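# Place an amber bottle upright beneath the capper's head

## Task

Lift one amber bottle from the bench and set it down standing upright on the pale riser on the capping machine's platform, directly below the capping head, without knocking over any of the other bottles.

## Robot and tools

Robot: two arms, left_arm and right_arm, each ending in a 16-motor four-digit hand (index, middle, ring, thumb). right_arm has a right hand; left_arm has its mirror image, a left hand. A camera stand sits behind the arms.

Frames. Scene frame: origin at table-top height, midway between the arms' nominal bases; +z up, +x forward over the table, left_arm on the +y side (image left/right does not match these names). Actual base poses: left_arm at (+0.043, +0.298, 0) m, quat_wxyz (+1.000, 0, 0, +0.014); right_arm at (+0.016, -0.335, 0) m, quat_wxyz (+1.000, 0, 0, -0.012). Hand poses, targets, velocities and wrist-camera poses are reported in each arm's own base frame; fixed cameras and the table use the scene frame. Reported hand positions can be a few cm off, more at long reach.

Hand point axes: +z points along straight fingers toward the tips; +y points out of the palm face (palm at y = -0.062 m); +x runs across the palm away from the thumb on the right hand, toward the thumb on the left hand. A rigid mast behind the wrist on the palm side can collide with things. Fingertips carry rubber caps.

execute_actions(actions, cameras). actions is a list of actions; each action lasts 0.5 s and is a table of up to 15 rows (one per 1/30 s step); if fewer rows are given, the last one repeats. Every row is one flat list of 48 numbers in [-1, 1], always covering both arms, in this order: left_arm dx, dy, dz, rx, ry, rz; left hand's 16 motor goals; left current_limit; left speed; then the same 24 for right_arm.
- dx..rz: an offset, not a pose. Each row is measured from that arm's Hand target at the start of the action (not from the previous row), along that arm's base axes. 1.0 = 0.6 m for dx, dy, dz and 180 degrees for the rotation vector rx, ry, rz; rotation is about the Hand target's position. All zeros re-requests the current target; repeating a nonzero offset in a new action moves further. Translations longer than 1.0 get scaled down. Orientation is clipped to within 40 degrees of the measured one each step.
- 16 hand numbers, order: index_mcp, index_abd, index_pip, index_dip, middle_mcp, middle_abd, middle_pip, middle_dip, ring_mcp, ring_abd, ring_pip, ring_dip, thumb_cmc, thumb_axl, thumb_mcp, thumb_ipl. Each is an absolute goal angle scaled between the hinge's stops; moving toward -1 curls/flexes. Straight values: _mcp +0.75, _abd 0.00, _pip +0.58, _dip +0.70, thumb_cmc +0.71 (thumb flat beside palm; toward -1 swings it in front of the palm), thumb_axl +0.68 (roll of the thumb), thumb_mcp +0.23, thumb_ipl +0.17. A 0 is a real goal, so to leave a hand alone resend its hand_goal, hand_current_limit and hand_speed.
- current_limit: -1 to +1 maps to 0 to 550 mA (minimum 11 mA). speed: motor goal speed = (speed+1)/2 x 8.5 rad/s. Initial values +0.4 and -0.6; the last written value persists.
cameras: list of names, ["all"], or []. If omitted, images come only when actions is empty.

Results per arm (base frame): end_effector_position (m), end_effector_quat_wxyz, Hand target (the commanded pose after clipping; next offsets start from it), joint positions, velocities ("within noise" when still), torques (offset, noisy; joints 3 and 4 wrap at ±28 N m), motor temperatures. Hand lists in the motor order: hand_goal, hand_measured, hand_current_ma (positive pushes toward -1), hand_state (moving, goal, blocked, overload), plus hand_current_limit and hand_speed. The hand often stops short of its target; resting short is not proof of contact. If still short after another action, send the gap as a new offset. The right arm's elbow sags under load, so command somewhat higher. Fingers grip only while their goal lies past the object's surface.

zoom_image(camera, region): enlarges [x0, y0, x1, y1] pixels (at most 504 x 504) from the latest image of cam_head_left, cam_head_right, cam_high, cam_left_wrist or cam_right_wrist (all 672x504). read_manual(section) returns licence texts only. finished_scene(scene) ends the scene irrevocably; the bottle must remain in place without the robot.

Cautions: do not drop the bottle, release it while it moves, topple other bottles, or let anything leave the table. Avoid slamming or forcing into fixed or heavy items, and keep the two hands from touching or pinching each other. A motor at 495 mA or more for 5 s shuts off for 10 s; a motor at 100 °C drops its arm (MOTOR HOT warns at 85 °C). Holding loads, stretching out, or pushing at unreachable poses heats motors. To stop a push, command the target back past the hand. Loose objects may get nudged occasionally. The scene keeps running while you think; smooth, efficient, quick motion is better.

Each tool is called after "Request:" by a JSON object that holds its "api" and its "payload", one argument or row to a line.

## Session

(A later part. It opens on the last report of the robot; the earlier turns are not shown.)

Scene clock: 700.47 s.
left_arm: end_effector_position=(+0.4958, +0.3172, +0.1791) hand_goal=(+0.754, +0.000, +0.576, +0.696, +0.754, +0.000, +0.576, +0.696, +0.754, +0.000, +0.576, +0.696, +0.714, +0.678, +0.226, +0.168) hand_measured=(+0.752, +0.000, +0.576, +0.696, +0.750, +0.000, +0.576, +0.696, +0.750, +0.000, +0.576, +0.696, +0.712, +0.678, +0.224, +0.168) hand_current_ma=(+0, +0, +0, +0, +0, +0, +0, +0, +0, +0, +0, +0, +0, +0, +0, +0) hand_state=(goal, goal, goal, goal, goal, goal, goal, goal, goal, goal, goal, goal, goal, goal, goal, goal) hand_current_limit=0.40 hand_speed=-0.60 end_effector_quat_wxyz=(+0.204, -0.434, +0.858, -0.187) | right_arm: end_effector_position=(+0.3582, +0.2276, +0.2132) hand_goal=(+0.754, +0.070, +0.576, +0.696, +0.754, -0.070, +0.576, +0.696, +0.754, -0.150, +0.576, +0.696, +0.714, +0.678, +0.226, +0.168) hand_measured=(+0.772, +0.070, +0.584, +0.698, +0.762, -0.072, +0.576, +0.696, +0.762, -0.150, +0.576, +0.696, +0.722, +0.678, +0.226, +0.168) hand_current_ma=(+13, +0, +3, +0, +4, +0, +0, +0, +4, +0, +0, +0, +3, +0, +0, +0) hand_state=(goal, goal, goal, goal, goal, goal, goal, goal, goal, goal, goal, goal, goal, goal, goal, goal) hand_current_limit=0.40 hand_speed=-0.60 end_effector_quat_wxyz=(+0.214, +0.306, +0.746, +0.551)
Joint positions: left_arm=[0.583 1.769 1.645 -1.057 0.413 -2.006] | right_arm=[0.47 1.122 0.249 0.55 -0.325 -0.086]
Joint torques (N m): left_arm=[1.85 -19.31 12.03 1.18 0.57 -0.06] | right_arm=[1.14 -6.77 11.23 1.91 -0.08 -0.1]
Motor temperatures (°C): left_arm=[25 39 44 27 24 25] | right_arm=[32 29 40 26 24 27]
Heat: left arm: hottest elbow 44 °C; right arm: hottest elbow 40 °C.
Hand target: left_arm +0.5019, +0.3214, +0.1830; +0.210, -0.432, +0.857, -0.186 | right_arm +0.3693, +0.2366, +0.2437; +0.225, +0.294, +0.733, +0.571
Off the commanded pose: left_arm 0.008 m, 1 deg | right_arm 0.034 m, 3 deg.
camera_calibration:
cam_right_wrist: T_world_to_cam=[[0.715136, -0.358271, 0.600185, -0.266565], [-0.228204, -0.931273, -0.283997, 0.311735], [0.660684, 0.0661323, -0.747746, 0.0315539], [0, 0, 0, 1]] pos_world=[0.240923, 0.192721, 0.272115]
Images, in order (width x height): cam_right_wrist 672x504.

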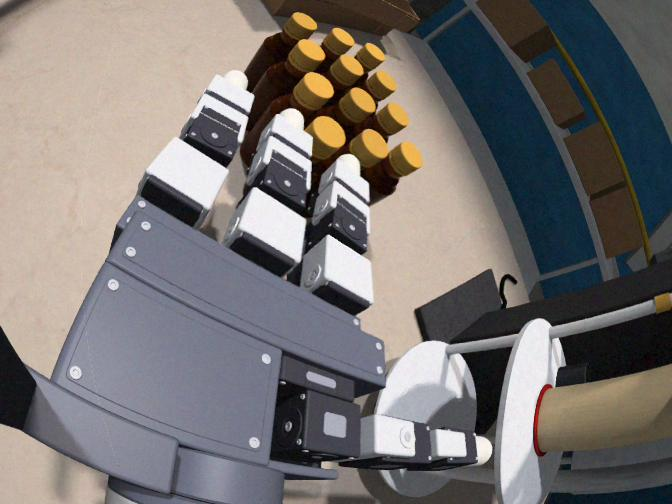

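Request:
{"api": "execute_actions", "payload": {
  "actions": [
    [[0,0,0,0,0,0,0.754,0,0.576,0.696,0.754,0,0.576,0.696,0.754,0,0.576,0.696,0.714,0.678,0.226,0.168,0.4,-0.6, -0.006,-0.006,0.003,0,0,0,0.754,0.01,0.576,0.696,0.754,-0.03,0.576,0.696,0.754,-0.15,0.576,0.696,0.714,0.678,0.226,0.168,0.4,-0.8]]
  ],
  "cameras": ["cam_right_wrist"]
}}

Request:
{"api": "zoom_image", "payload": {
  "camera": "cam_right_wrist",
  "region": [260, 80, 400, 200]
}}

Scene clock: 715.37 s.
left_arm: end_effector_position=(+0.4958, +0.3172, +0.1791) hand_goal=(+0.754, +0.000, +0.576, +0.696, +0.754, +0.000, +0.576, +0.696, +0.754, +0.000, +0.576, +0.696, +0.714, +0.678, +0.226, +0.168) hand_measured=(+0.752, +0.000, +0.576, +0.696, +0.750, +0.000, +0.576, +0.696, +0.750, +0.000, +0.576, +0.696, +0.712, +0.678, +0.224, +0.168) hand_current_ma=(+0, +0, +0, +0, +0, +0, +0, +0, +0, +0, +0, +0, +0, +0, +0, +0) hand_state=(goal, goal, goal, goal, goal, goal, goal, goal, goal, goal, goal, goal, goal, goal, goal, goal) hand_current_limit=0.40 hand_speed=-0.60 end_effector_quat_wxyz=(+0.204, -0.434, +0.858, -0.187) | right_arm: end_effector_position=(+0.3562, +0.2268, +0.2192) hand_goal=(+0.754, +0.010, +0.576, +0.696, +0.754, -0.030, +0.576, +0.696, +0.754, -0.150, +0.576, +0.696, +0.714, +0.678, +0.226, +0.168) hand_measured=(+0.772, +0.014, +0.582, +0.698, +0.762, -0.034, +0.576, +0.696, +0.762, -0.150, +0.576, +0.696, +0.722, +0.678, +0.226, +0.168) hand_current_ma=(+13, +1, +2, +0, +4, -1, +0, +0, +4, +0, +0, +0, +3, +0, +0, +0) hand_state=(goal, goal, goal, goal, goal, goal, goal, goal, goal, goal, goal, goal, goal, goal, goal, goal) hand_current_limit=0.40 hand_speed=-0.80 end_effector_quat_wxyz=(+0.215, +0.304, +0.744, +0.554)
Joint positions: left_arm=[0.583 1.769 1.645 -1.057 0.413 -2.006] | right_arm=[0.47 1.096 0.249 0.534 -0.327 -0.086]
Joint torques (N m): left_arm=[1.85 -19.25 12.03 1.2 0.56 -0.06] | right_arm=[1.03 -6.53 10.8 1.89 -0.27 -0.11]
Heat: left arm: hottest elbow 44 °C; right arm: hottest elbow 39 °C.
Hand target: left_arm +0.5019, +0.3214, +0.1830; +0.210, -0.432, +0.857, -0.186 | right_arm +0.3657, +0.2330, +0.2455; +0.225, +0.294, +0.733, +0.571
Off the commanded pose: left_arm 0.008 m, 1 deg | right_arm 0.029 m, 3 deg.
camera_calibration:
cam_right_wrist: T_world_to_cam=[[0.710928, -0.35996, 0.604161, -0.267928], [-0.224558, -0.930298, -0.290033, 0.312063], [0.66645, 0.0705235, -0.742207, 0.0331932], [0, 0, 0, 1]] pos_world=[0.238432, 0.191527, 0.277016]
Images, in order (width x height): cam_right_wrist 672x504.

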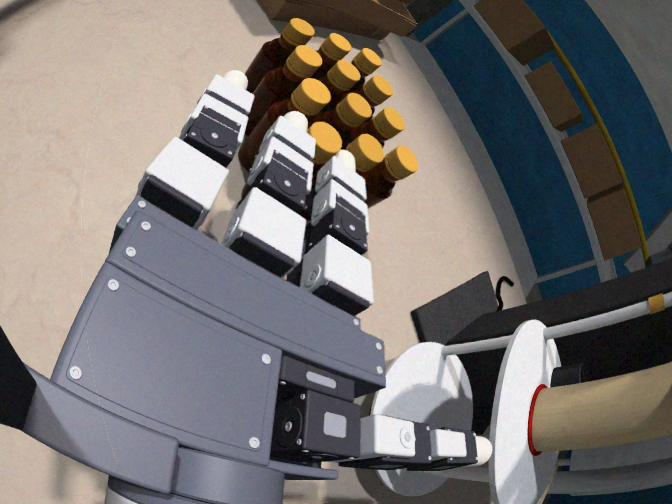

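Scaled by 3.600 from the camera's 672x504 image, which has a finer 960x720 frame.

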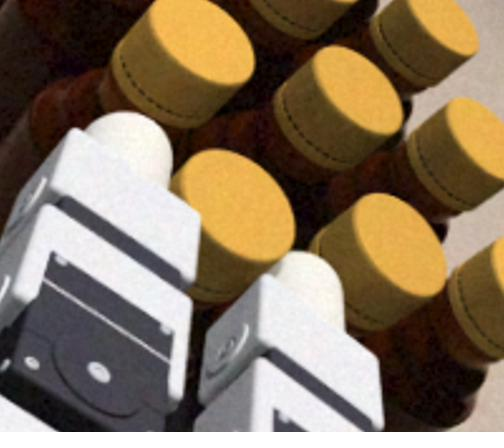

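Request:
{"api": "execute_actions", "payload": {
  "actions": [
    [[0,0,0,0,0,0,0.754,0,0.576,0.696,0.754,0,0.576,0.696,0.754,0,0.576,0.696,0.714,0.678,0.226,0.168,0.4,-0.6, 0,0,0,0,0,0,0.754,-0.14,0.576,0.696,0.754,0.14,0.576,0.696,0.754,-0.1,0.576,0.696,0.714,0.678,0.226,0.168,0.4,-0.8]]
  ],
  "cameras": ["cam_right_wrist", "cam_head_left"]
}}

Request:
{"api": "zoom_image", "payload": {
  "camera": "cam_right_wrist",
  "region": [260, 80, 400, 200]
}}

Scene clock: 729.77 s.
left_arm: end_effector_position=(+0.4958, +0.3172, +0.1791) hand_goal=(+0.754, +0.000, +0.576, +0.696, +0.754, +0.000, +0.576, +0.696, +0.754, +0.000, +0.576, +0.696, +0.714, +0.678, +0.226, +0.168) hand_measured=(+0.752, +0.000, +0.576, +0.696, +0.750, +0.000, +0.576, +0.696, +0.750, +0.000, +0.576, +0.696, +0.712, +0.678, +0.224, +0.168) hand_current_ma=(+0, +0, +0, +0, +0, +0, +0, +0, +0, +0, +0, +0, +0, +0, +0, +0) hand_state=(goal, goal, goal, goal, goal, goal, goal, goal, goal, goal, goal, goal, goal, goal, goal, goal) hand_current_limit=0.40 hand_speed=-0.60 end_effector_quat_wxyz=(+0.204, -0.434, +0.858, -0.187) | right_arm: end_effector_position=(+0.3561, +0.2269, +0.2191) hand_goal=(+0.754, -0.140, +0.576, +0.696, +0.754, +0.140, +0.576, +0.696, +0.754, -0.100, +0.576, +0.696, +0.714, +0.678, +0.226, +0.168) hand_measured=(+0.772, +0.002, +0.582, +0.698, +0.762, -0.022, +0.576, +0.696, +0.762, -0.104, +0.576, +0.696, +0.722, +0.678, +0.226, +0.168) hand_current_ma=(+13, +313, +2, +0, +4, -385, +0, +0, +4, -1, +0, +0, +3, +0, +0, +0) hand_state=(goal, blocked, goal, goal, goal, blocked, goal, goal, goal, goal, goal, goal, goal, goal, goal, goal) hand_current_limit=0.40 hand_speed=-0.80 end_effector_quat_wxyz=(+0.215, +0.304, +0.744, +0.554)
Joint positions: left_arm=[0.583 1.769 1.645 -1.057 0.413 -2.006] | right_arm=[0.47 1.096 0.249 0.533 -0.327 -0.086]
Joint torques (N m): left_arm=[1.79 -19.31 12.03 1.21 0.57 -0.06] | right_arm=[0.85 -6.59 10.8 1.92 -0.24 -0.11]
Heat: left arm: hottest elbow 44 °C; right arm: hottest elbow 39 °C.
Hand target: left_arm +0.5019, +0.3214, +0.1830; +0.210, -0.432, +0.857, -0.186 | right_arm +0.3657, +0.2330, +0.2455; +0.225, +0.294, +0.733, +0.571
Off the commanded pose: left_arm 0.008 m, 1 deg | right_arm 0.029 m, 3 deg.
camera_calibration:
cam_right_wrist: T_world_to_cam=[[0.711252, -0.35971, 0.603928, -0.267953], [-0.224347, -0.93038, -0.289934, 0.312094], [0.666174, 0.070727, -0.742435, 0.033276], [0, 0, 0, 1]] pos_world=[0.238432, 0.191627, 0.277016]
Images, in order (width x height): cam_head_left 672x504, cam_right_wrist 672x504.

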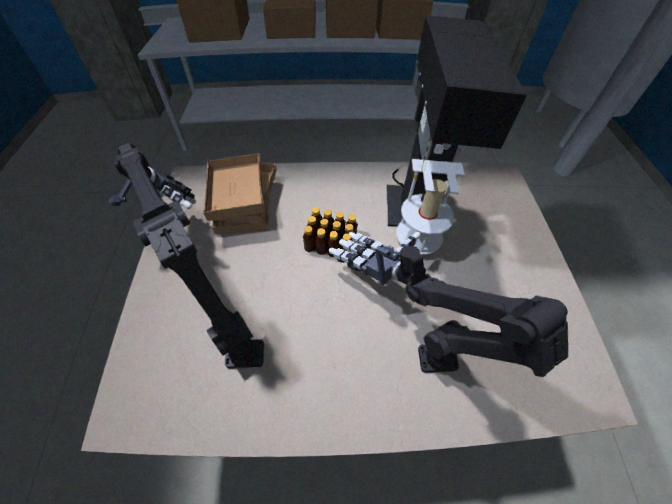

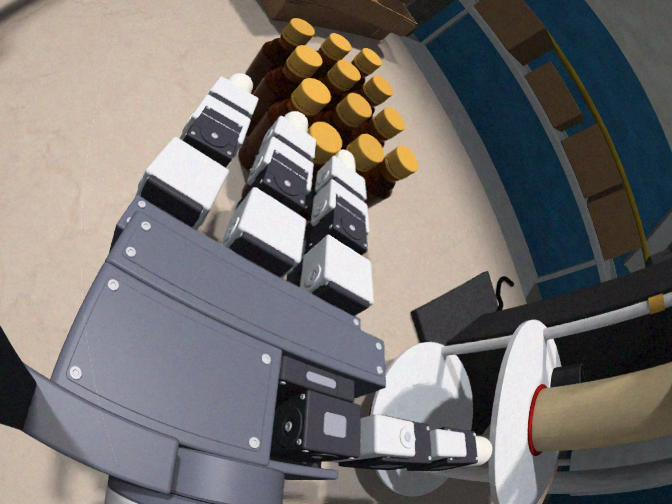

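Scaled by 3.600 from the camera's 672x504 image, which has a finer 960x720 frame.

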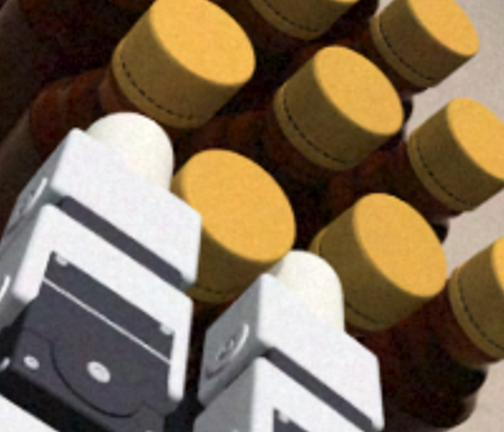

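Request:
{"api": "execute_actions", "payload": {
  "actions": [
    [[0,0,0,0,0,0,0.754,0,0.576,0.696,0.754,0,0.576,0.696,0.754,0,0.576,0.696,0.714,0.678,0.226,0.168,0.4,-0.6, 0,0,0.02,0,0,0,0.754,-0.25,0.576,0.696,0.754,0.25,0.576,0.696,0.754,-0.1,0.576,0.696,0.714,0.678,0.226,0.168,0.6,-0.7]],
    [[0,0,0,0,0,0,0.754,0,0.576,0.696,0.754,0,0.576,0.696,0.754,0,0.576,0.696,0.714,0.678,0.226,0.168,0.4,-0.6, 0,0,0.04,0,0,0,0.754,-0.25,0.576,0.696,0.754,0.25,0.576,0.696,0.754,-0.1,0.576,0.696,0.714,0.678,0.226,0.168,0.6,-0.7]]
  ],
  "cameras": ["cam_right_wrist", "cam_head_left"]
}}

Request:
{"api": "zoom_image", "payload": {
  "camera": "cam_right_wrist",
  "region": [260, 80, 400, 200]
}}

Request:
{"api": "zoom_image", "payload": {
  "camera": "cam_head_left",
  "region": [290, 190, 410, 290]
}}

Scene clock: 744.60 s.
left_arm: end_effector_position=(+0.4958, +0.3172, +0.1791) hand_goal=(+0.754, +0.000, +0.576, +0.696, +0.754, +0.000, +0.576, +0.696, +0.754, +0.000, +0.576, +0.696, +0.714, +0.678, +0.226, +0.168) hand_measured=(+0.752, +0.000, +0.576, +0.696, +0.750, +0.000, +0.576, +0.696, +0.750, +0.000, +0.576, +0.696, +0.712, +0.678, +0.224, +0.168) hand_current_ma=(+0, +0, +0, +0, +0, +0, +0, +0, +0, +0, +0, +0, +0, +0, +0, +0) hand_state=(goal, goal, goal, goal, goal, goal, goal, goal, goal, goal, goal, goal, goal, goal, goal, goal) hand_current_limit=0.40 hand_speed=-0.60 end_effector_quat_wxyz=(+0.204, -0.434, +0.858, -0.187) | right_arm: end_effector_position=(+0.3518, +0.2246, +0.2303) hand_goal=(+0.754, -0.250, +0.576, +0.696, +0.754, +0.250, +0.576, +0.696, +0.754, -0.100, +0.576, +0.696, +0.714, +0.678, +0.226, +0.168) hand_measured=(+0.788, +0.000, +0.594, +0.702, +0.782, -0.022, +0.586, +0.700, +0.762, -0.102, +0.576, +0.696, +0.722, +0.678, +0.226, +0.168) hand_current_ma=(+42, +440, +13, +2, +28, -440, +5, +1, +4, +0, +0, +0, +3, +0, +0, +0) hand_state=(blocked, blocked, goal, goal, blocked, blocked, goal, goal, goal, goal, goal, goal, goal, goal, goal, goal) hand_current_limit=0.60 hand_speed=-0.70 end_effector_quat_wxyz=(+0.201, +0.315, +0.755, +0.539)
Joint positions: left_arm=[0.583 1.769 1.645 -1.057 0.413 -2.006] | right_arm=[0.47 0.97 0.275 0.33 -0.327 -0.085]
Joint torques (N m): left_arm=[1.79 -19.31 12.01 1.2 0.56 -0.06] | right_arm=[0.97 -6.77 13.68 2.48 -0.28 -0.11]
Heat: left arm: hottest elbow 44 °C; right arm: hottest elbow 39 °C.
Hand target: left_arm +0.5019, +0.3214, +0.1830; +0.210, -0.432, +0.857, -0.186 | right_arm +0.3657, +0.2330, +0.2813; +0.225, +0.294, +0.733, +0.571
Off the commanded pose: left_arm 0.008 m, 1 deg | right_arm 0.054 m, 6 deg.
camera_calibration:
cam_right_wrist: T_world_to_cam=[[0.738762, -0.346561, 0.578037, -0.279159], [-0.237431, -0.936507, -0.258032, 0.310824], [0.630759, 0.0533798, -0.77414, 0.0682591], [0, 0, 0, 1]] pos_world=[0.236976, 0.1907, 0.294409]
Images, in order (width x height): cam_head_left 672x504, cam_right_wrist 672x504.

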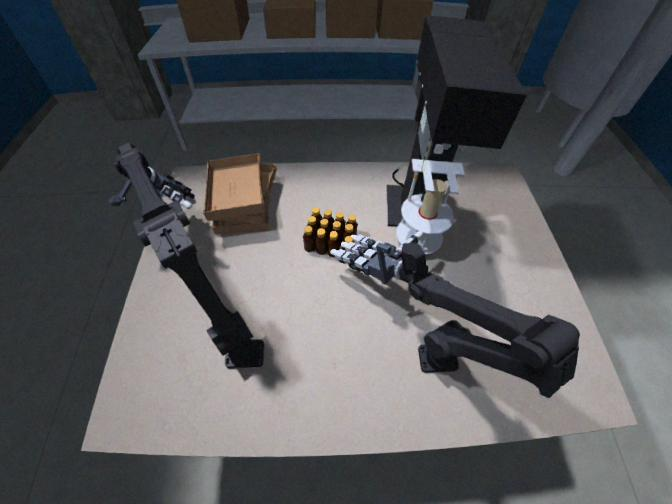

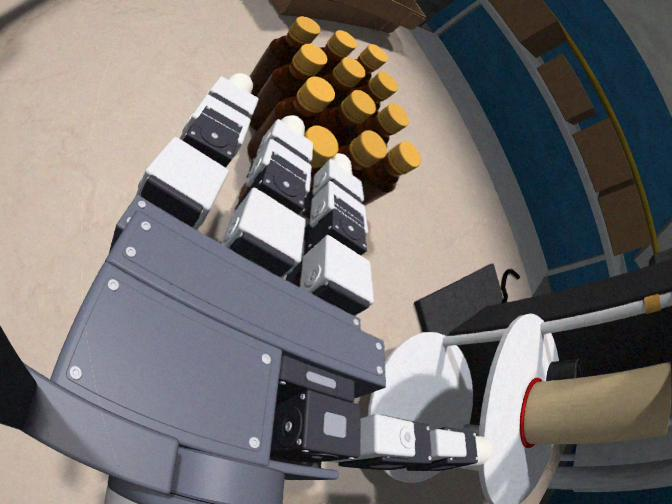

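Scaled by 3.600 from the camera's 672x504 image, which has a finer 960x720 frame.

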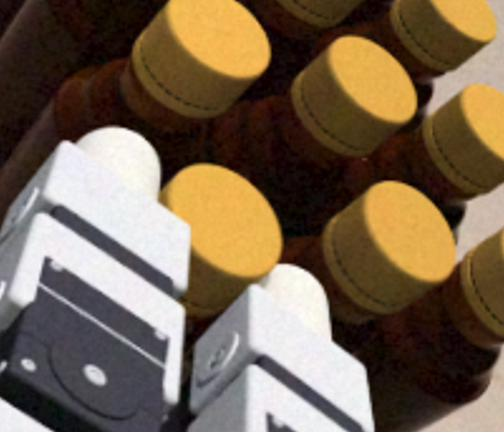

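Scaled by 4.200 from the camera's 672x504 image, which has a finer 960x720 frame.

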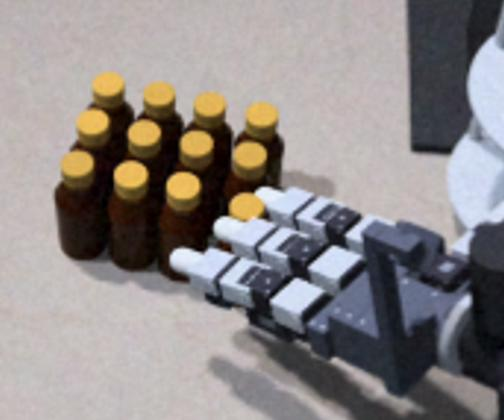

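Request:
{"api": "execute_actions", "payload": {
  "actions": [
    [[0,0,0,0,0,0,0.754,0,0.576,0.696,0.754,0,0.576,0.696,0.754,0,0.576,0.696,0.714,0.678,0.226,0.168,0.4,-0.6, 0.004,0.004,0.04,0,0,0,0.754,-0.25,0.576,0.696,0.754,0.25,0.576,0.696,0.754,-0.1,0.576,0.696,0.714,0.678,0.226,0.168,0.6,-0.7]]
  ],
  "cameras": ["cam_right_wrist", "cam_head_left", "cam_head_right"]
}}

Request:
{"api": "zoom_image", "payload": {
  "camera": "cam_head_right",
  "region": [310, 200, 410, 280]
}}

Request:
{"api": "zoom_image", "payload": {
  "camera": "cam_head_left",
  "region": [290, 190, 410, 290]
}}

Scene clock: 763.27 s.
left_arm: end_effector_position=(+0.4958, +0.3172, +0.1791) hand_goal=(+0.754, +0.000, +0.576, +0.696, +0.754, +0.000, +0.576, +0.696, +0.754, +0.000, +0.576, +0.696, +0.714, +0.678, +0.226, +0.168) hand_measured=(+0.752, +0.000, +0.576, +0.696, +0.750, +0.000, +0.576, +0.696, +0.750, +0.000, +0.576, +0.696, +0.712, +0.678, +0.224, +0.168) hand_current_ma=(+0, +0, +0, +0, +0, +0, +0, +0, +0, +0, +0, +0, +0, +0, +0, +0) hand_state=(goal, goal, goal, goal, goal, goal, goal, goal, goal, goal, goal, goal, goal, goal, goal, goal) hand_current_limit=0.40 hand_speed=-0.60 end_effector_quat_wxyz=(+0.204, -0.434, +0.858, -0.187) | right_arm: end_effector_position=(+0.3548, +0.2256, +0.2488) hand_goal=(+0.754, -0.250, +0.576, +0.696, +0.754, +0.250, +0.576, +0.696, +0.754, -0.100, +0.576, +0.696, +0.714, +0.678, +0.226, +0.168) hand_measured=(+0.794, +0.000, +0.598, +0.704, +0.786, -0.022, +0.590, +0.702, +0.762, -0.102, +0.576, +0.696, +0.722, +0.678, +0.226, +0.168) hand_current_ma=(+54, +440, +18, +3, +35, -440, +7, +2, +4, +0, +0, +0, +3, +0, +0, +0) hand_state=(blocked, blocked, blocked, goal, blocked, blocked, goal, goal, goal, goal, goal, goal, goal, goal, goal, goal) hand_current_limit=0.60 hand_speed=-0.70 end_effector_quat_wxyz=(+0.199, +0.317, +0.757, +0.536)
Joint positions: left_arm=[0.583 1.769 1.645 -1.057 0.413 -2.006] | right_arm=[0.47 0.914 0.317 0.223 -0.325 -0.084]
Joint torques (N m): left_arm=[1.79 -19.25 12.04 1.2 0.56 -0.06] | right_arm=[1.03 -6.07 14.78 2.67 -0.2 -0.13]
Heat: left arm: hottest elbow 45 °C; right arm: hottest elbow 40 °C.
Hand target: left_arm +0.5019, +0.3214, +0.1830; +0.210, -0.432, +0.857, -0.186 | right_arm +0.3681, +0.2354, +0.3054; +0.225, +0.294, +0.733, +0.571
Off the commanded pose: left_arm 0.008 m, 1 deg | right_arm 0.059 m, 6 deg.
camera_calibration:
cam_right_wrist: T_world_to_cam=[[0.742643, -0.34622, 0.573249, -0.291911], [-0.241324, -0.936837, -0.253179, 0.317537], [0.624696, 0.0496829, -0.779286, 0.0849188], [0, 0, 0, 1]] pos_world=[0.240367, 0.192196, 0.313908]
Images, in order (width x height): cam_head_left 672x504, cam_head_right 672x504, cam_right_wrist 672x504.

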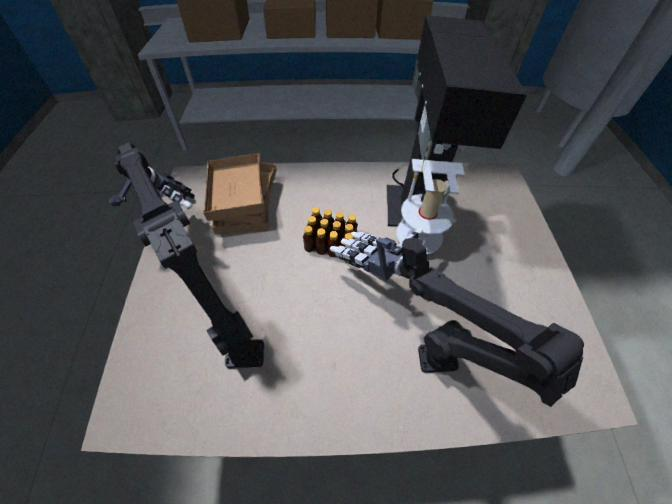

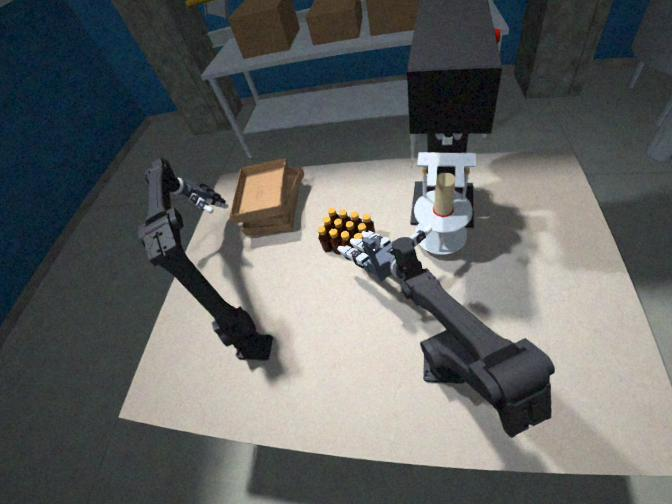

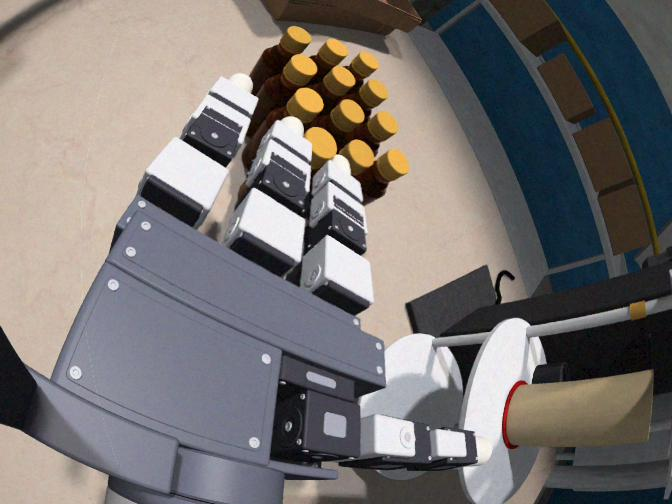

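Scaled by 5.040 from the camera's 672x504 image, which has a finer 960x720 frame.

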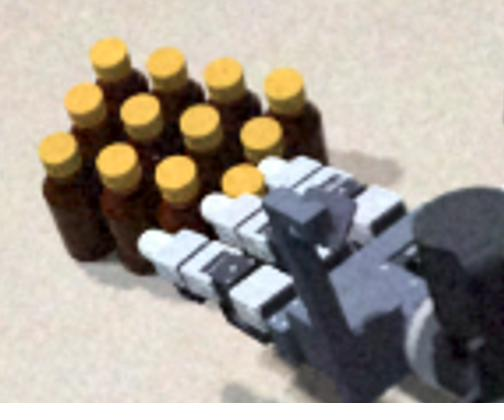

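Scaled by 4.200 from the camera's 672x504 image, which has a finer 960x720 frame.

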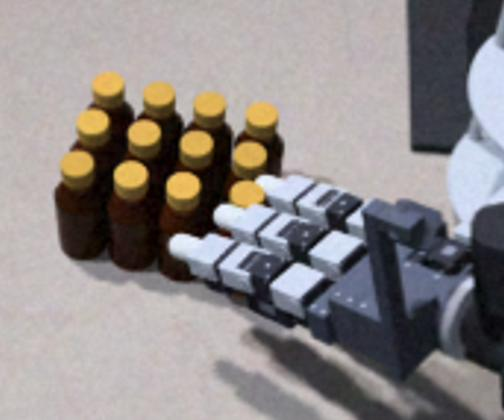

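Request:
{"api": "execute_actions", "payload": {
  "actions": [
    [[0,0,0,0,0,0,0.754,0,0.576,0.696,0.754,0,0.576,0.696,0.754,0,0.576,0.696,0.714,0.678,0.226,0.168,0.4,-0.6, -0.03,-0.03,0.05,0,0,0,0.754,-0.25,0.576,0.696,0.754,0.25,0.576,0.696,0.754,-0.1,0.576,0.696,0.714,0.678,0.226,0.168,0.6,-0.7]],
    [[0,0,0,0,0,0,0.754,0,0.576,0.696,0.754,0,0.576,0.696,0.754,0,0.576,0.696,0.714,0.678,0.226,0.168,0.4,-0.6, -0.04,-0.04,0.05,0,0,0,0.754,-0.25,0.576,0.696,0.754,0.25,0.576,0.696,0.754,-0.1,0.576,0.696,0.714,0.678,0.226,0.168,0.6,-0.7]]
  ],
  "cameras": ["cam_right_wrist", "cam_head_left"]
}}

Request:
{"api": "zoom_image", "payload": {
  "camera": "cam_head_left",
  "region": [290, 190, 410, 290]
}}

Scene clock: 806.97 s.
left_arm: end_effector_position=(+0.4958, +0.3172, +0.1791) hand_goal=(+0.754, +0.000, +0.576, +0.696, +0.754, +0.000, +0.576, +0.696, +0.754, +0.000, +0.576, +0.696, +0.714, +0.678, +0.226, +0.168) hand_measured=(+0.752, +0.000, +0.576, +0.696, +0.750, +0.000, +0.576, +0.696, +0.750, +0.000, +0.576, +0.696, +0.712, +0.678, +0.224, +0.168) hand_current_ma=(+0, +0, +0, +0, +0, +0, +0, +0, +0, +0, +0, +0, +0, +0, +0, +0) hand_state=(goal, goal, goal, goal, goal, goal, goal, goal, goal, goal, goal, goal, goal, goal, goal, goal) hand_current_limit=0.40 hand_speed=-0.60 end_effector_quat_wxyz=(+0.204, -0.434, +0.858, -0.187) | right_arm: end_effector_position=(+0.3202, +0.1921, +0.3027) hand_goal=(+0.754, -0.250, +0.576, +0.696, +0.754, +0.250, +0.576, +0.696, +0.754, -0.100, +0.576, +0.696, +0.714, +0.678, +0.226, +0.168) hand_measured=(+0.800, +0.000, +0.602, +0.704, +0.792, -0.022, +0.592, +0.704, +0.762, -0.102, +0.576, +0.696, +0.722, +0.678, +0.226, +0.168) hand_current_ma=(+68, +440, +23, +4, +49, -440, +11, +3, +4, +0, +0, +0, +3, +0, +0, +0) hand_state=(blocked, blocked, blocked, goal, blocked, blocked, goal, goal, goal, goal, goal, goal, goal, goal, goal, goal) hand_current_limit=0.60 hand_speed=-0.70 end_effector_quat_wxyz=(+0.190, +0.322, +0.754, +0.540)
Joint positions: left_arm=[0.583 1.769 1.645 -1.057 0.413 -2.006] | right_arm=[0.393 0.579 0.361 -0.166 -0.408 -0.092]
Joint torques (N m): left_arm=[1.85 -19.31 12.03 1.18 0.56 -0.06] | right_arm=[0.15 -3.25 16.47 2.54 -0.4 -0.32]
Motor temperatures (°C): left_arm=[25 39 45 27 24 25] | right_arm=[32 29 47 25 24 26]
Heat: left arm: hottest elbow 45 °C; right arm: hottest elbow 47 °C.
Hand target: left_arm +0.5019, +0.3214, +0.1830; +0.210, -0.432, +0.857, -0.186 | right_arm +0.3261, +0.1934, +0.3655; +0.225, +0.294, +0.733, +0.571
Off the commanded pose: left_arm 0.008 m, 1 deg | right_arm 0.063 m, 7 deg.
camera_calibration:
cam_right_wrist: T_world_to_cam=[[0.752687, -0.354679, 0.554676, -0.304737], [-0.243364, -0.932702, -0.266162, 0.295242], [0.611749, 0.0653483, -0.788348, 0.154108], [0, 0, 0, 1]] pos_world=[0.206947, 0.157218, 0.369103]
Images, in order (width x height): cam_head_left 672x504, cam_right_wrist 672x504.

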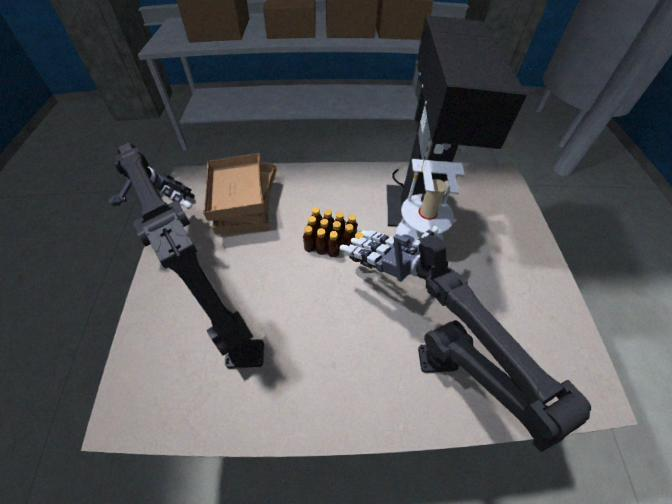

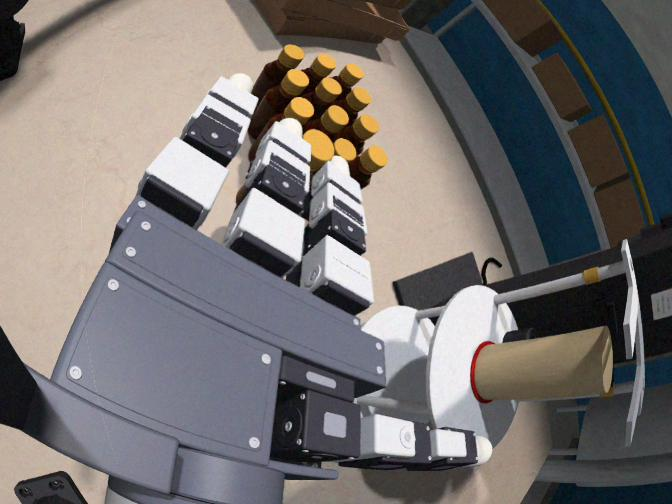

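Scaled by 4.200 from the camera's 672x504 image, which has a finer 960x720 frame.

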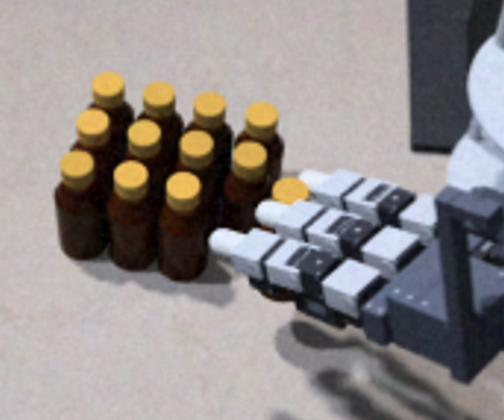

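Request:
{"api": "execute_actions", "payload": {
  "actions": [
    [[0,0,0,0,0,0,0.754,0,0.576,0.696,0.754,0,0.576,0.696,0.754,0,0.576,0.696,0.714,0.678,0.226,0.168,0.4,-0.6, -0.002,-0.06,0.075,0.003,-0.003,-0.034,0.73,-0.25,0.576,0.696,0.73,0.25,0.576,0.696,0.754,-0.1,0.576,0.696,0.714,0.678,0.226,0.168,0.6,-0.7]],
    [[0,0,0,0,0,0,0.754,0,0.576,0.696,0.754,0,0.576,0.696,0.754,0,0.576,0.696,0.714,0.678,0.226,0.168,0.4,-0.6, -0.002,-0.06,0.075,0.003,-0.003,-0.034,0.73,-0.25,0.576,0.696,0.73,0.25,0.576,0.696,0.754,-0.1,0.576,0.696,0.714,0.678,0.226,0.168,0.6,-0.7]],
    [[0,0,0,0,0,0,0.754,0,0.576,0.696,0.754,0,0.576,0.696,0.754,0,0.576,0.696,0.714,0.678,0.226,0.168,0.4,-0.6, -0.002,-0.06,0.075,0.003,-0.003,-0.034,0.72,-0.25,0.576,0.696,0.72,0.25,0.576,0.696,0.754,-0.1,0.576,0.696,0.714,0.678,0.226,0.168,0.6,-0.7]],
    [[0,0,0,0,0,0,0.754,0,0.576,0.696,0.754,0,0.576,0.696,0.754,0,0.576,0.696,0.714,0.678,0.226,0.168,0.4,-0.6, -0.002,-0.06,0.075,0.002,-0.003,-0.034,0.72,-0.25,0.576,0.696,0.72,0.25,0.576,0.696,0.754,-0.1,0.576,0.696,0.714,0.678,0.226,0.168,0.6,-0.7]]
  ],
  "cameras": ["cam_right_wrist", "cam_head_left", "cam_head_right"]
}}

Request:
{"api": "zoom_image", "payload": {
  "camera": "cam_head_left",
  "region": [330, 120, 500, 270]
}}

Request:
{"api": "zoom_image", "payload": {
  "camera": "cam_head_right",
  "region": [330, 120, 500, 270]
}}

Scene clock: 829.97 s.
left_arm: end_effector_position=(+0.4958, +0.3172, +0.1791) hand_goal=(+0.754, +0.000, +0.576, +0.696, +0.754, +0.000, +0.576, +0.696, +0.754, +0.000, +0.576, +0.696, +0.714, +0.678, +0.226, +0.168) hand_measured=(+0.752, +0.000, +0.576, +0.696, +0.750, +0.000, +0.576, +0.696, +0.750, +0.000, +0.576, +0.696, +0.712, +0.678, +0.224, +0.168) hand_current_ma=(+0, +0, +0, +0, +0, +0, +0, +0, +0, +0, +0, +0, +0, +0, +0, +0) hand_state=(goal, goal, goal, goal, goal, goal, goal, goal, goal, goal, goal, goal, goal, goal, goal, goal) hand_current_limit=0.40 hand_speed=-0.60 end_effector_quat_wxyz=(+0.204, -0.434, +0.858, -0.187) | right_arm: end_effector_position=(+0.3327, +0.0517, +0.4887) hand_goal=(+0.720, -0.250, +0.576, +0.696, +0.720, +0.250, +0.576, +0.696, +0.754, -0.100, +0.576, +0.696, +0.714, +0.678, +0.226, +0.168) hand_measured=(+0.772, -0.004, +0.606, +0.708, +0.770, -0.022, +0.598, +0.708, +0.762, -0.102, +0.576, +0.696, +0.722, +0.678, +0.226, +0.168) hand_current_ma=(+80, +440, +28, +6, +75, -440, +18, +6, +4, +0, +0, +0, +3, +0, +0, +0) hand_state=(blocked, blocked, blocked, goal, blocked, blocked, blocked, goal, goal, goal, goal, goal, goal, goal, goal, goal) hand_current_limit=0.60 hand_speed=-0.70 end_effector_quat_wxyz=(+0.317, +0.460, +0.657, +0.506)
Joint positions: left_arm=[0.583 1.769 1.645 -1.057 0.413 -2.006] | right_arm=[0.019 0.465 0.785 -0.633 -0.364 -0.064]
Joint torques (N m): left_arm=[1.79 -19.25 12.01 1.2 0.56 -0.06] | right_arm=[0.15 -1.2 16.06 2.74 -0.32 -0.18]
Heat: left arm: hottest elbow 45 °C; right arm: hottest elbow 49 °C.
Hand target: left_arm +0.5019, +0.3214, +0.1830; +0.210, -0.432, +0.857, -0.186 | right_arm +0.3214, +0.0494, +0.5454; +0.350, +0.436, +0.639, +0.528
Off the commanded pose: left_arm 0.008 m, 1 deg | right_arm 0.058 m, 6 deg.
camera_calibration:
cam_right_wrist: T_world_to_cam=[[0.505892, -0.638098, 0.580435, -0.382867], [-0.588158, -0.747384, -0.30901, 0.342911], [0.630986, -0.185062, -0.753398, 0.291769], [0, 0, 0, 1]] pos_world=[0.211272, 0.0659755, 0.54801]
Images, in order (width x height): cam_head_left 672x504, cam_head_right 672x504, cam_right_wrist 672x504.

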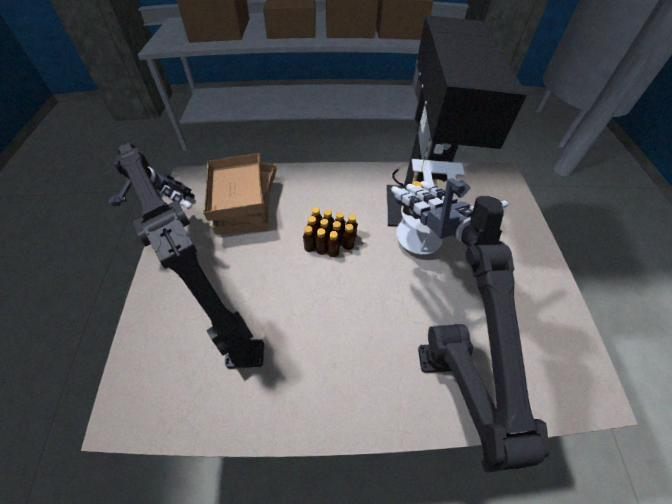

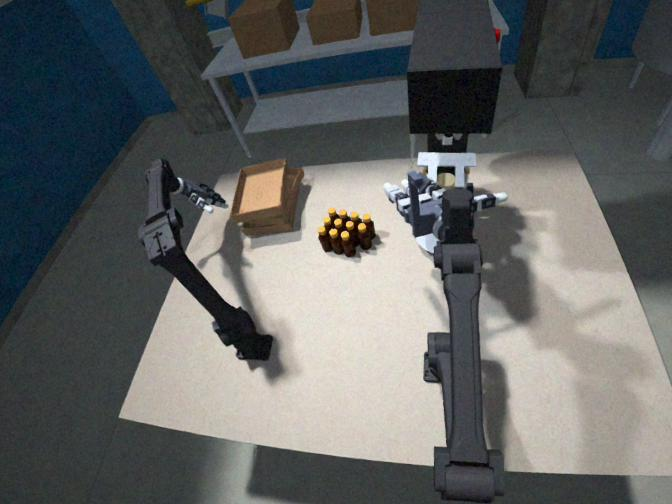

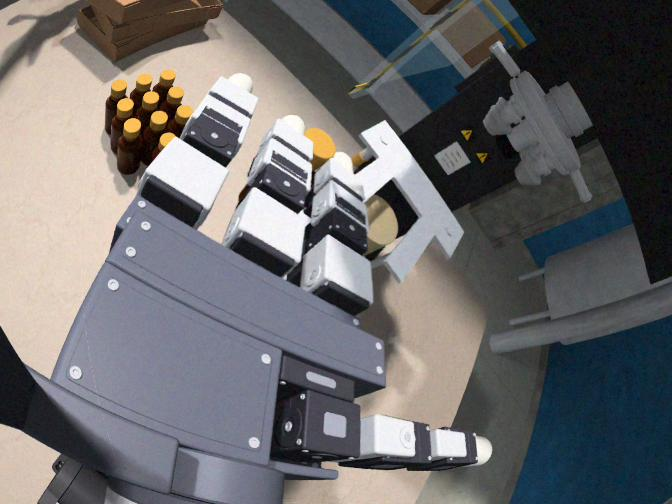

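Scaled by 2.965 from the camera's 672x504 image, which has a finer 960x720 frame.

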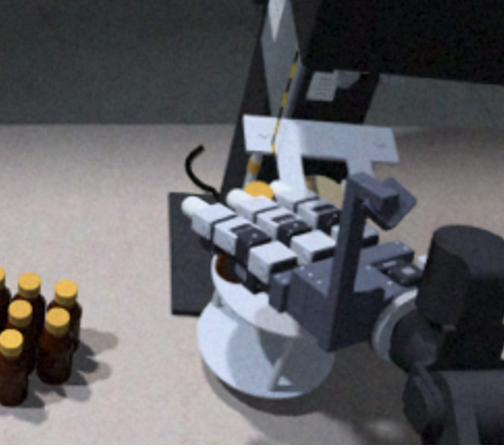

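Scaled by 2.965 from the camera's 672x504 image, which has a finer 960x720 frame.

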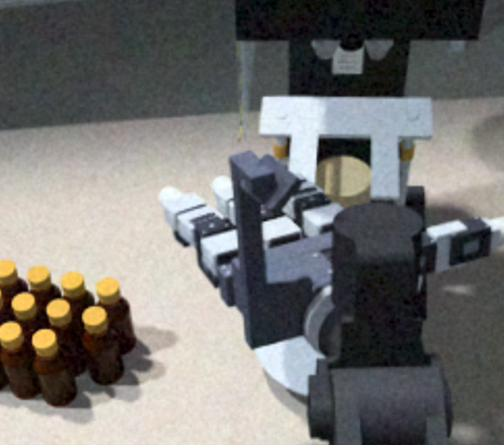

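Request:
{"api": "zoom_image", "payload": {
  "camera": "cam_right_wrist",
  "region": [230, 60, 610, 310]
}}

Request:
{"api": "zoom_image", "payload": {
  "camera": "cam_right_wrist",
  "region": [230, 80, 480, 290]
}}

Scaled by 1.326 from the camera's 672x504 image, which has a finer 960x720 frame.

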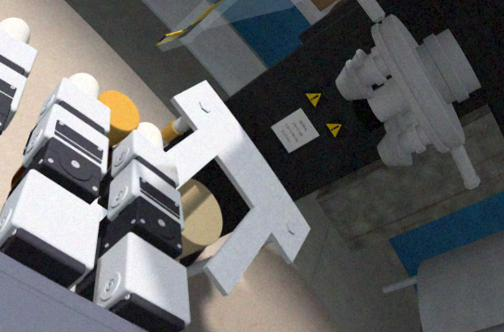

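Scaled by 2.016 from the camera's 672x504 image, which has a finer 960x720 frame.

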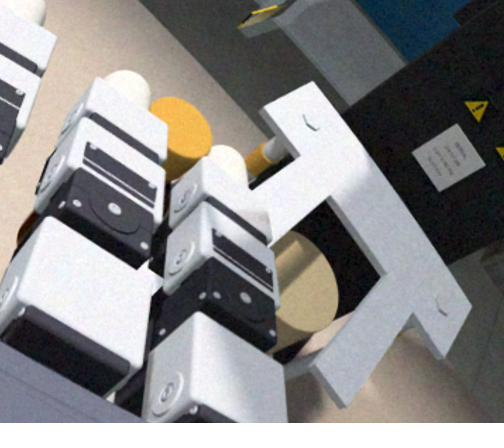

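Request:
{"api": "execute_actions", "payload": {
  "actions": [
    [[0,0,0,0,0,0,0.754,0,0.576,0.696,0.754,0,0.576,0.696,0.754,0,0.576,0.696,0.714,0.678,0.226,0.168,0.4,-0.6, -0.02,-0.01,0.08,0.002,-0.002,-0.03,0.70,-0.25,0.576,0.696,0.70,0.25,0.576,0.696,0.754,-0.1,0.576,0.696,0.714,0.678,0.226,0.168,0.6,-0.7]],
    [[0,0,0,0,0,0,0.754,0,0.576,0.696,0.754,0,0.576,0.696,0.754,0,0.576,0.696,0.714,0.678,0.226,0.168,0.4,-0.6, -0.02,-0.03,0.08,0.002,-0.002,-0.03,0.70,-0.25,0.576,0.696,0.70,0.25,0.576,0.696,0.754,-0.1,0.576,0.696,0.714,0.678,0.226,0.168,0.6,-0.7]]
  ],
  "cameras": ["cam_right_wrist", "cam_head_left", "cam_head_right"]
}}

Request:
{"api": "zoom_image", "payload": {
  "camera": "cam_head_left",
  "region": [380, 120, 500, 240]
}}

Request:
{"api": "zoom_image", "payload": {
  "camera": "cam_right_wrist",
  "region": [230, 80, 480, 290]
}}

Scene clock: 862.37 s.
left_arm: end_effector_position=(+0.4958, +0.3172, +0.1791) hand_goal=(+0.754, +0.000, +0.576, +0.696, +0.754, +0.000, +0.576, +0.696, +0.754, +0.000, +0.576, +0.696, +0.714, +0.678, +0.226, +0.168) hand_measured=(+0.752, +0.000, +0.576, +0.696, +0.750, +0.000, +0.576, +0.696, +0.750, +0.000, +0.576, +0.696, +0.712, +0.678, +0.224, +0.168) hand_current_ma=(+0, +0, +0, +0, +0, +0, +0, +0, +0, +0, +0, +0, +0, +0, +0, +0) hand_state=(goal, goal, goal, goal, goal, goal, goal, goal, goal, goal, goal, goal, goal, goal, goal, goal) hand_current_limit=0.40 hand_speed=-0.60 end_effector_quat_wxyz=(+0.204, -0.434, +0.858, -0.187) | right_arm: end_effector_position=(+0.3159, +0.0250, +0.5906) hand_goal=(+0.700, -0.250, +0.576, +0.696, +0.700, +0.250, +0.576, +0.696, +0.754, -0.100, +0.576, +0.696, +0.714, +0.678, +0.226, +0.168) hand_measured=(+0.760, -0.004, +0.610, +0.708, +0.754, -0.022, +0.600, +0.708, +0.762, -0.102, +0.576, +0.696, +0.722, +0.678, +0.226, +0.168) hand_current_ma=(+106, +440, +36, +7, +86, -440, +20, +6, +4, +0, +0, +0, +3, +0, +0, +0) hand_state=(blocked, blocked, blocked, goal, blocked, blocked, blocked, goal, goal, goal, goal, goal, goal, goal, goal, goal) hand_current_limit=0.60 hand_speed=-0.70 end_effector_quat_wxyz=(+0.376, +0.515, +0.610, +0.471)
Joint positions: left_arm=[0.583 1.769 1.645 -1.057 0.413 -2.006] | right_arm=[0.105 0.524 1.071 -0.826 -0.087 0.002]
Joint torques (N m): left_arm=[1.85 -19.31 12.01 1.2 0.56 -0.06] | right_arm=[1.26 -1.38 14.93 2.88 0.01 -0.11]
Heat: left arm: hottest elbow 46 °C; right arm: hottest elbow 47 °C.
Hand target: left_arm +0.5019, +0.3214, +0.1830; +0.210, -0.432, +0.857, -0.186 | right_arm +0.2974, +0.0253, +0.6414; +0.399, +0.493, +0.590, +0.499
Off the commanded pose: left_arm 0.008 m, 1 deg | right_arm 0.054 m, 5 deg.
camera_calibration:
cam_right_wrist: T_world_to_cam=[[0.35892, -0.713519, 0.601719, -0.414888], [-0.718101, -0.622922, -0.31032, 0.383294], [0.596244, -0.320715, -0.735959, 0.378182], [0, 0, 0, 1]] pos_world=[0.198667, 0.0640202, 0.646917]
Images, in order (width x height): cam_head_left 672x504, cam_head_right 672x504, cam_right_wrist 672x504.

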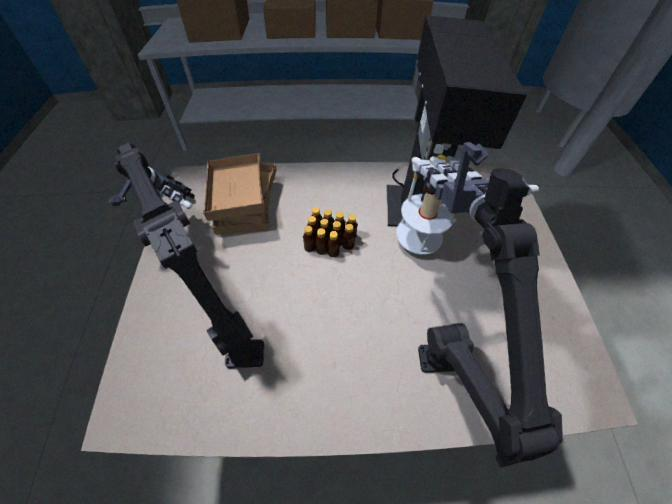

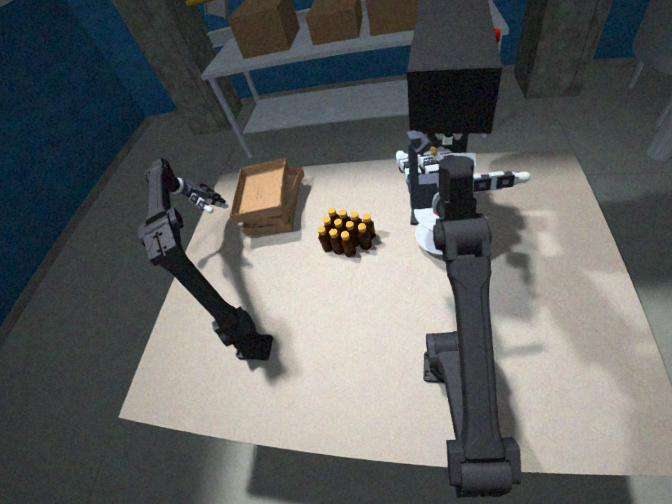

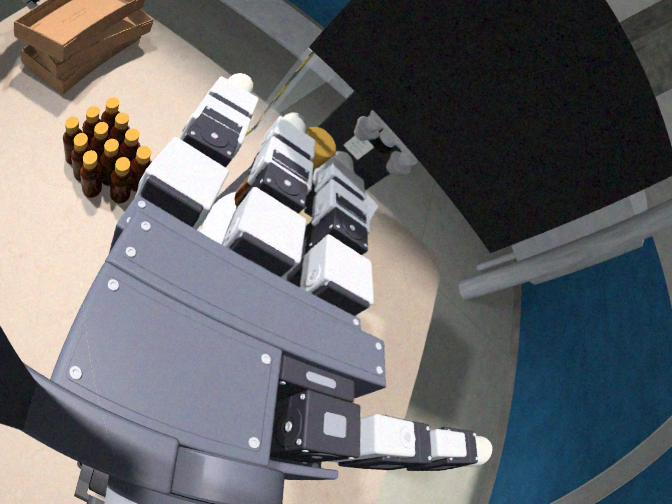

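Scaled by 4.200 from the camera's 672x504 image, which has a finer 960x720 frame.

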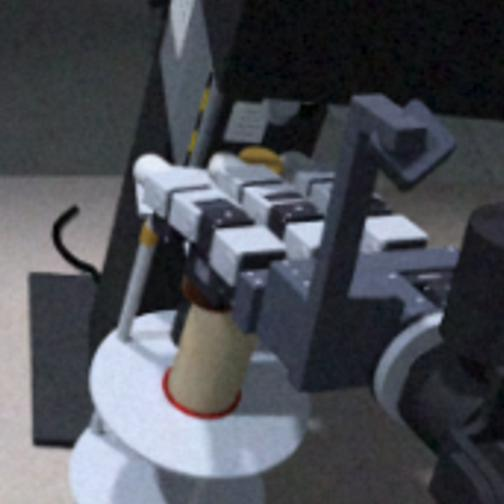

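Scaled by 2.016 from the camera's 672x504 image, which has a finer 960x720 frame.

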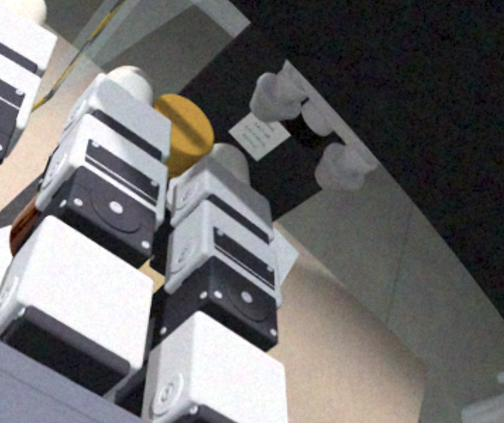

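Request:
{"api": "zoom_image", "payload": {
  "camera": "cam_head_right",
  "region": [390, 110, 480, 200]
}}

Request:
{"api": "zoom_image", "payload": {
  "camera": "cam_head_left",
  "region": [400, 140, 470, 210]
}}

Request:
{"api": "zoom_image", "payload": {
  "camera": "cam_right_wrist",
  "region": [230, 90, 390, 250]
}}

Scaled by 5.600 from the camera's 672x504 image, which has a finer 960x720 frame.

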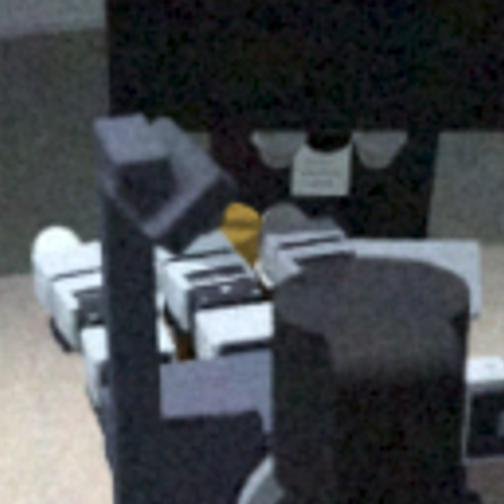

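Scaled by 7.200 from the camera's 672x504 image, which has a finer 960x720 frame.

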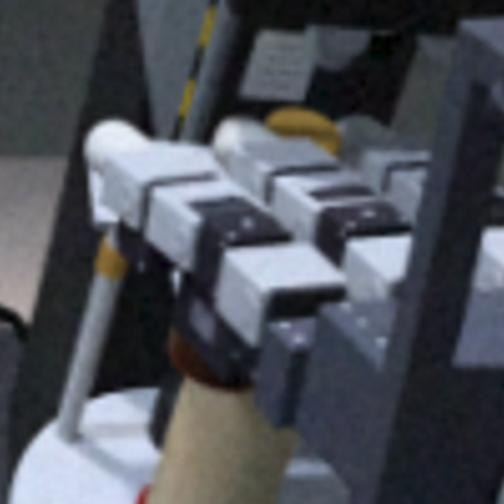

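Scaled by 3.150 from the camera's 672x504 image, which has a finer 960x720 frame.

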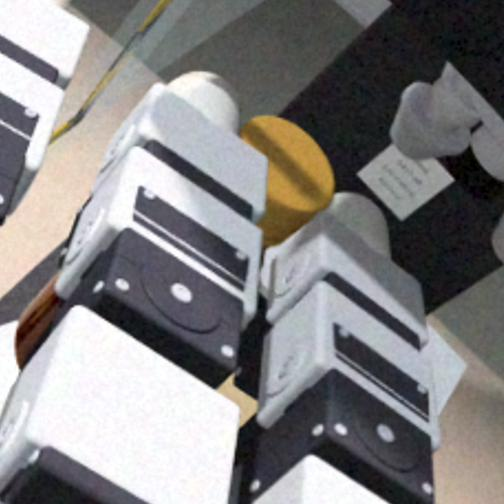

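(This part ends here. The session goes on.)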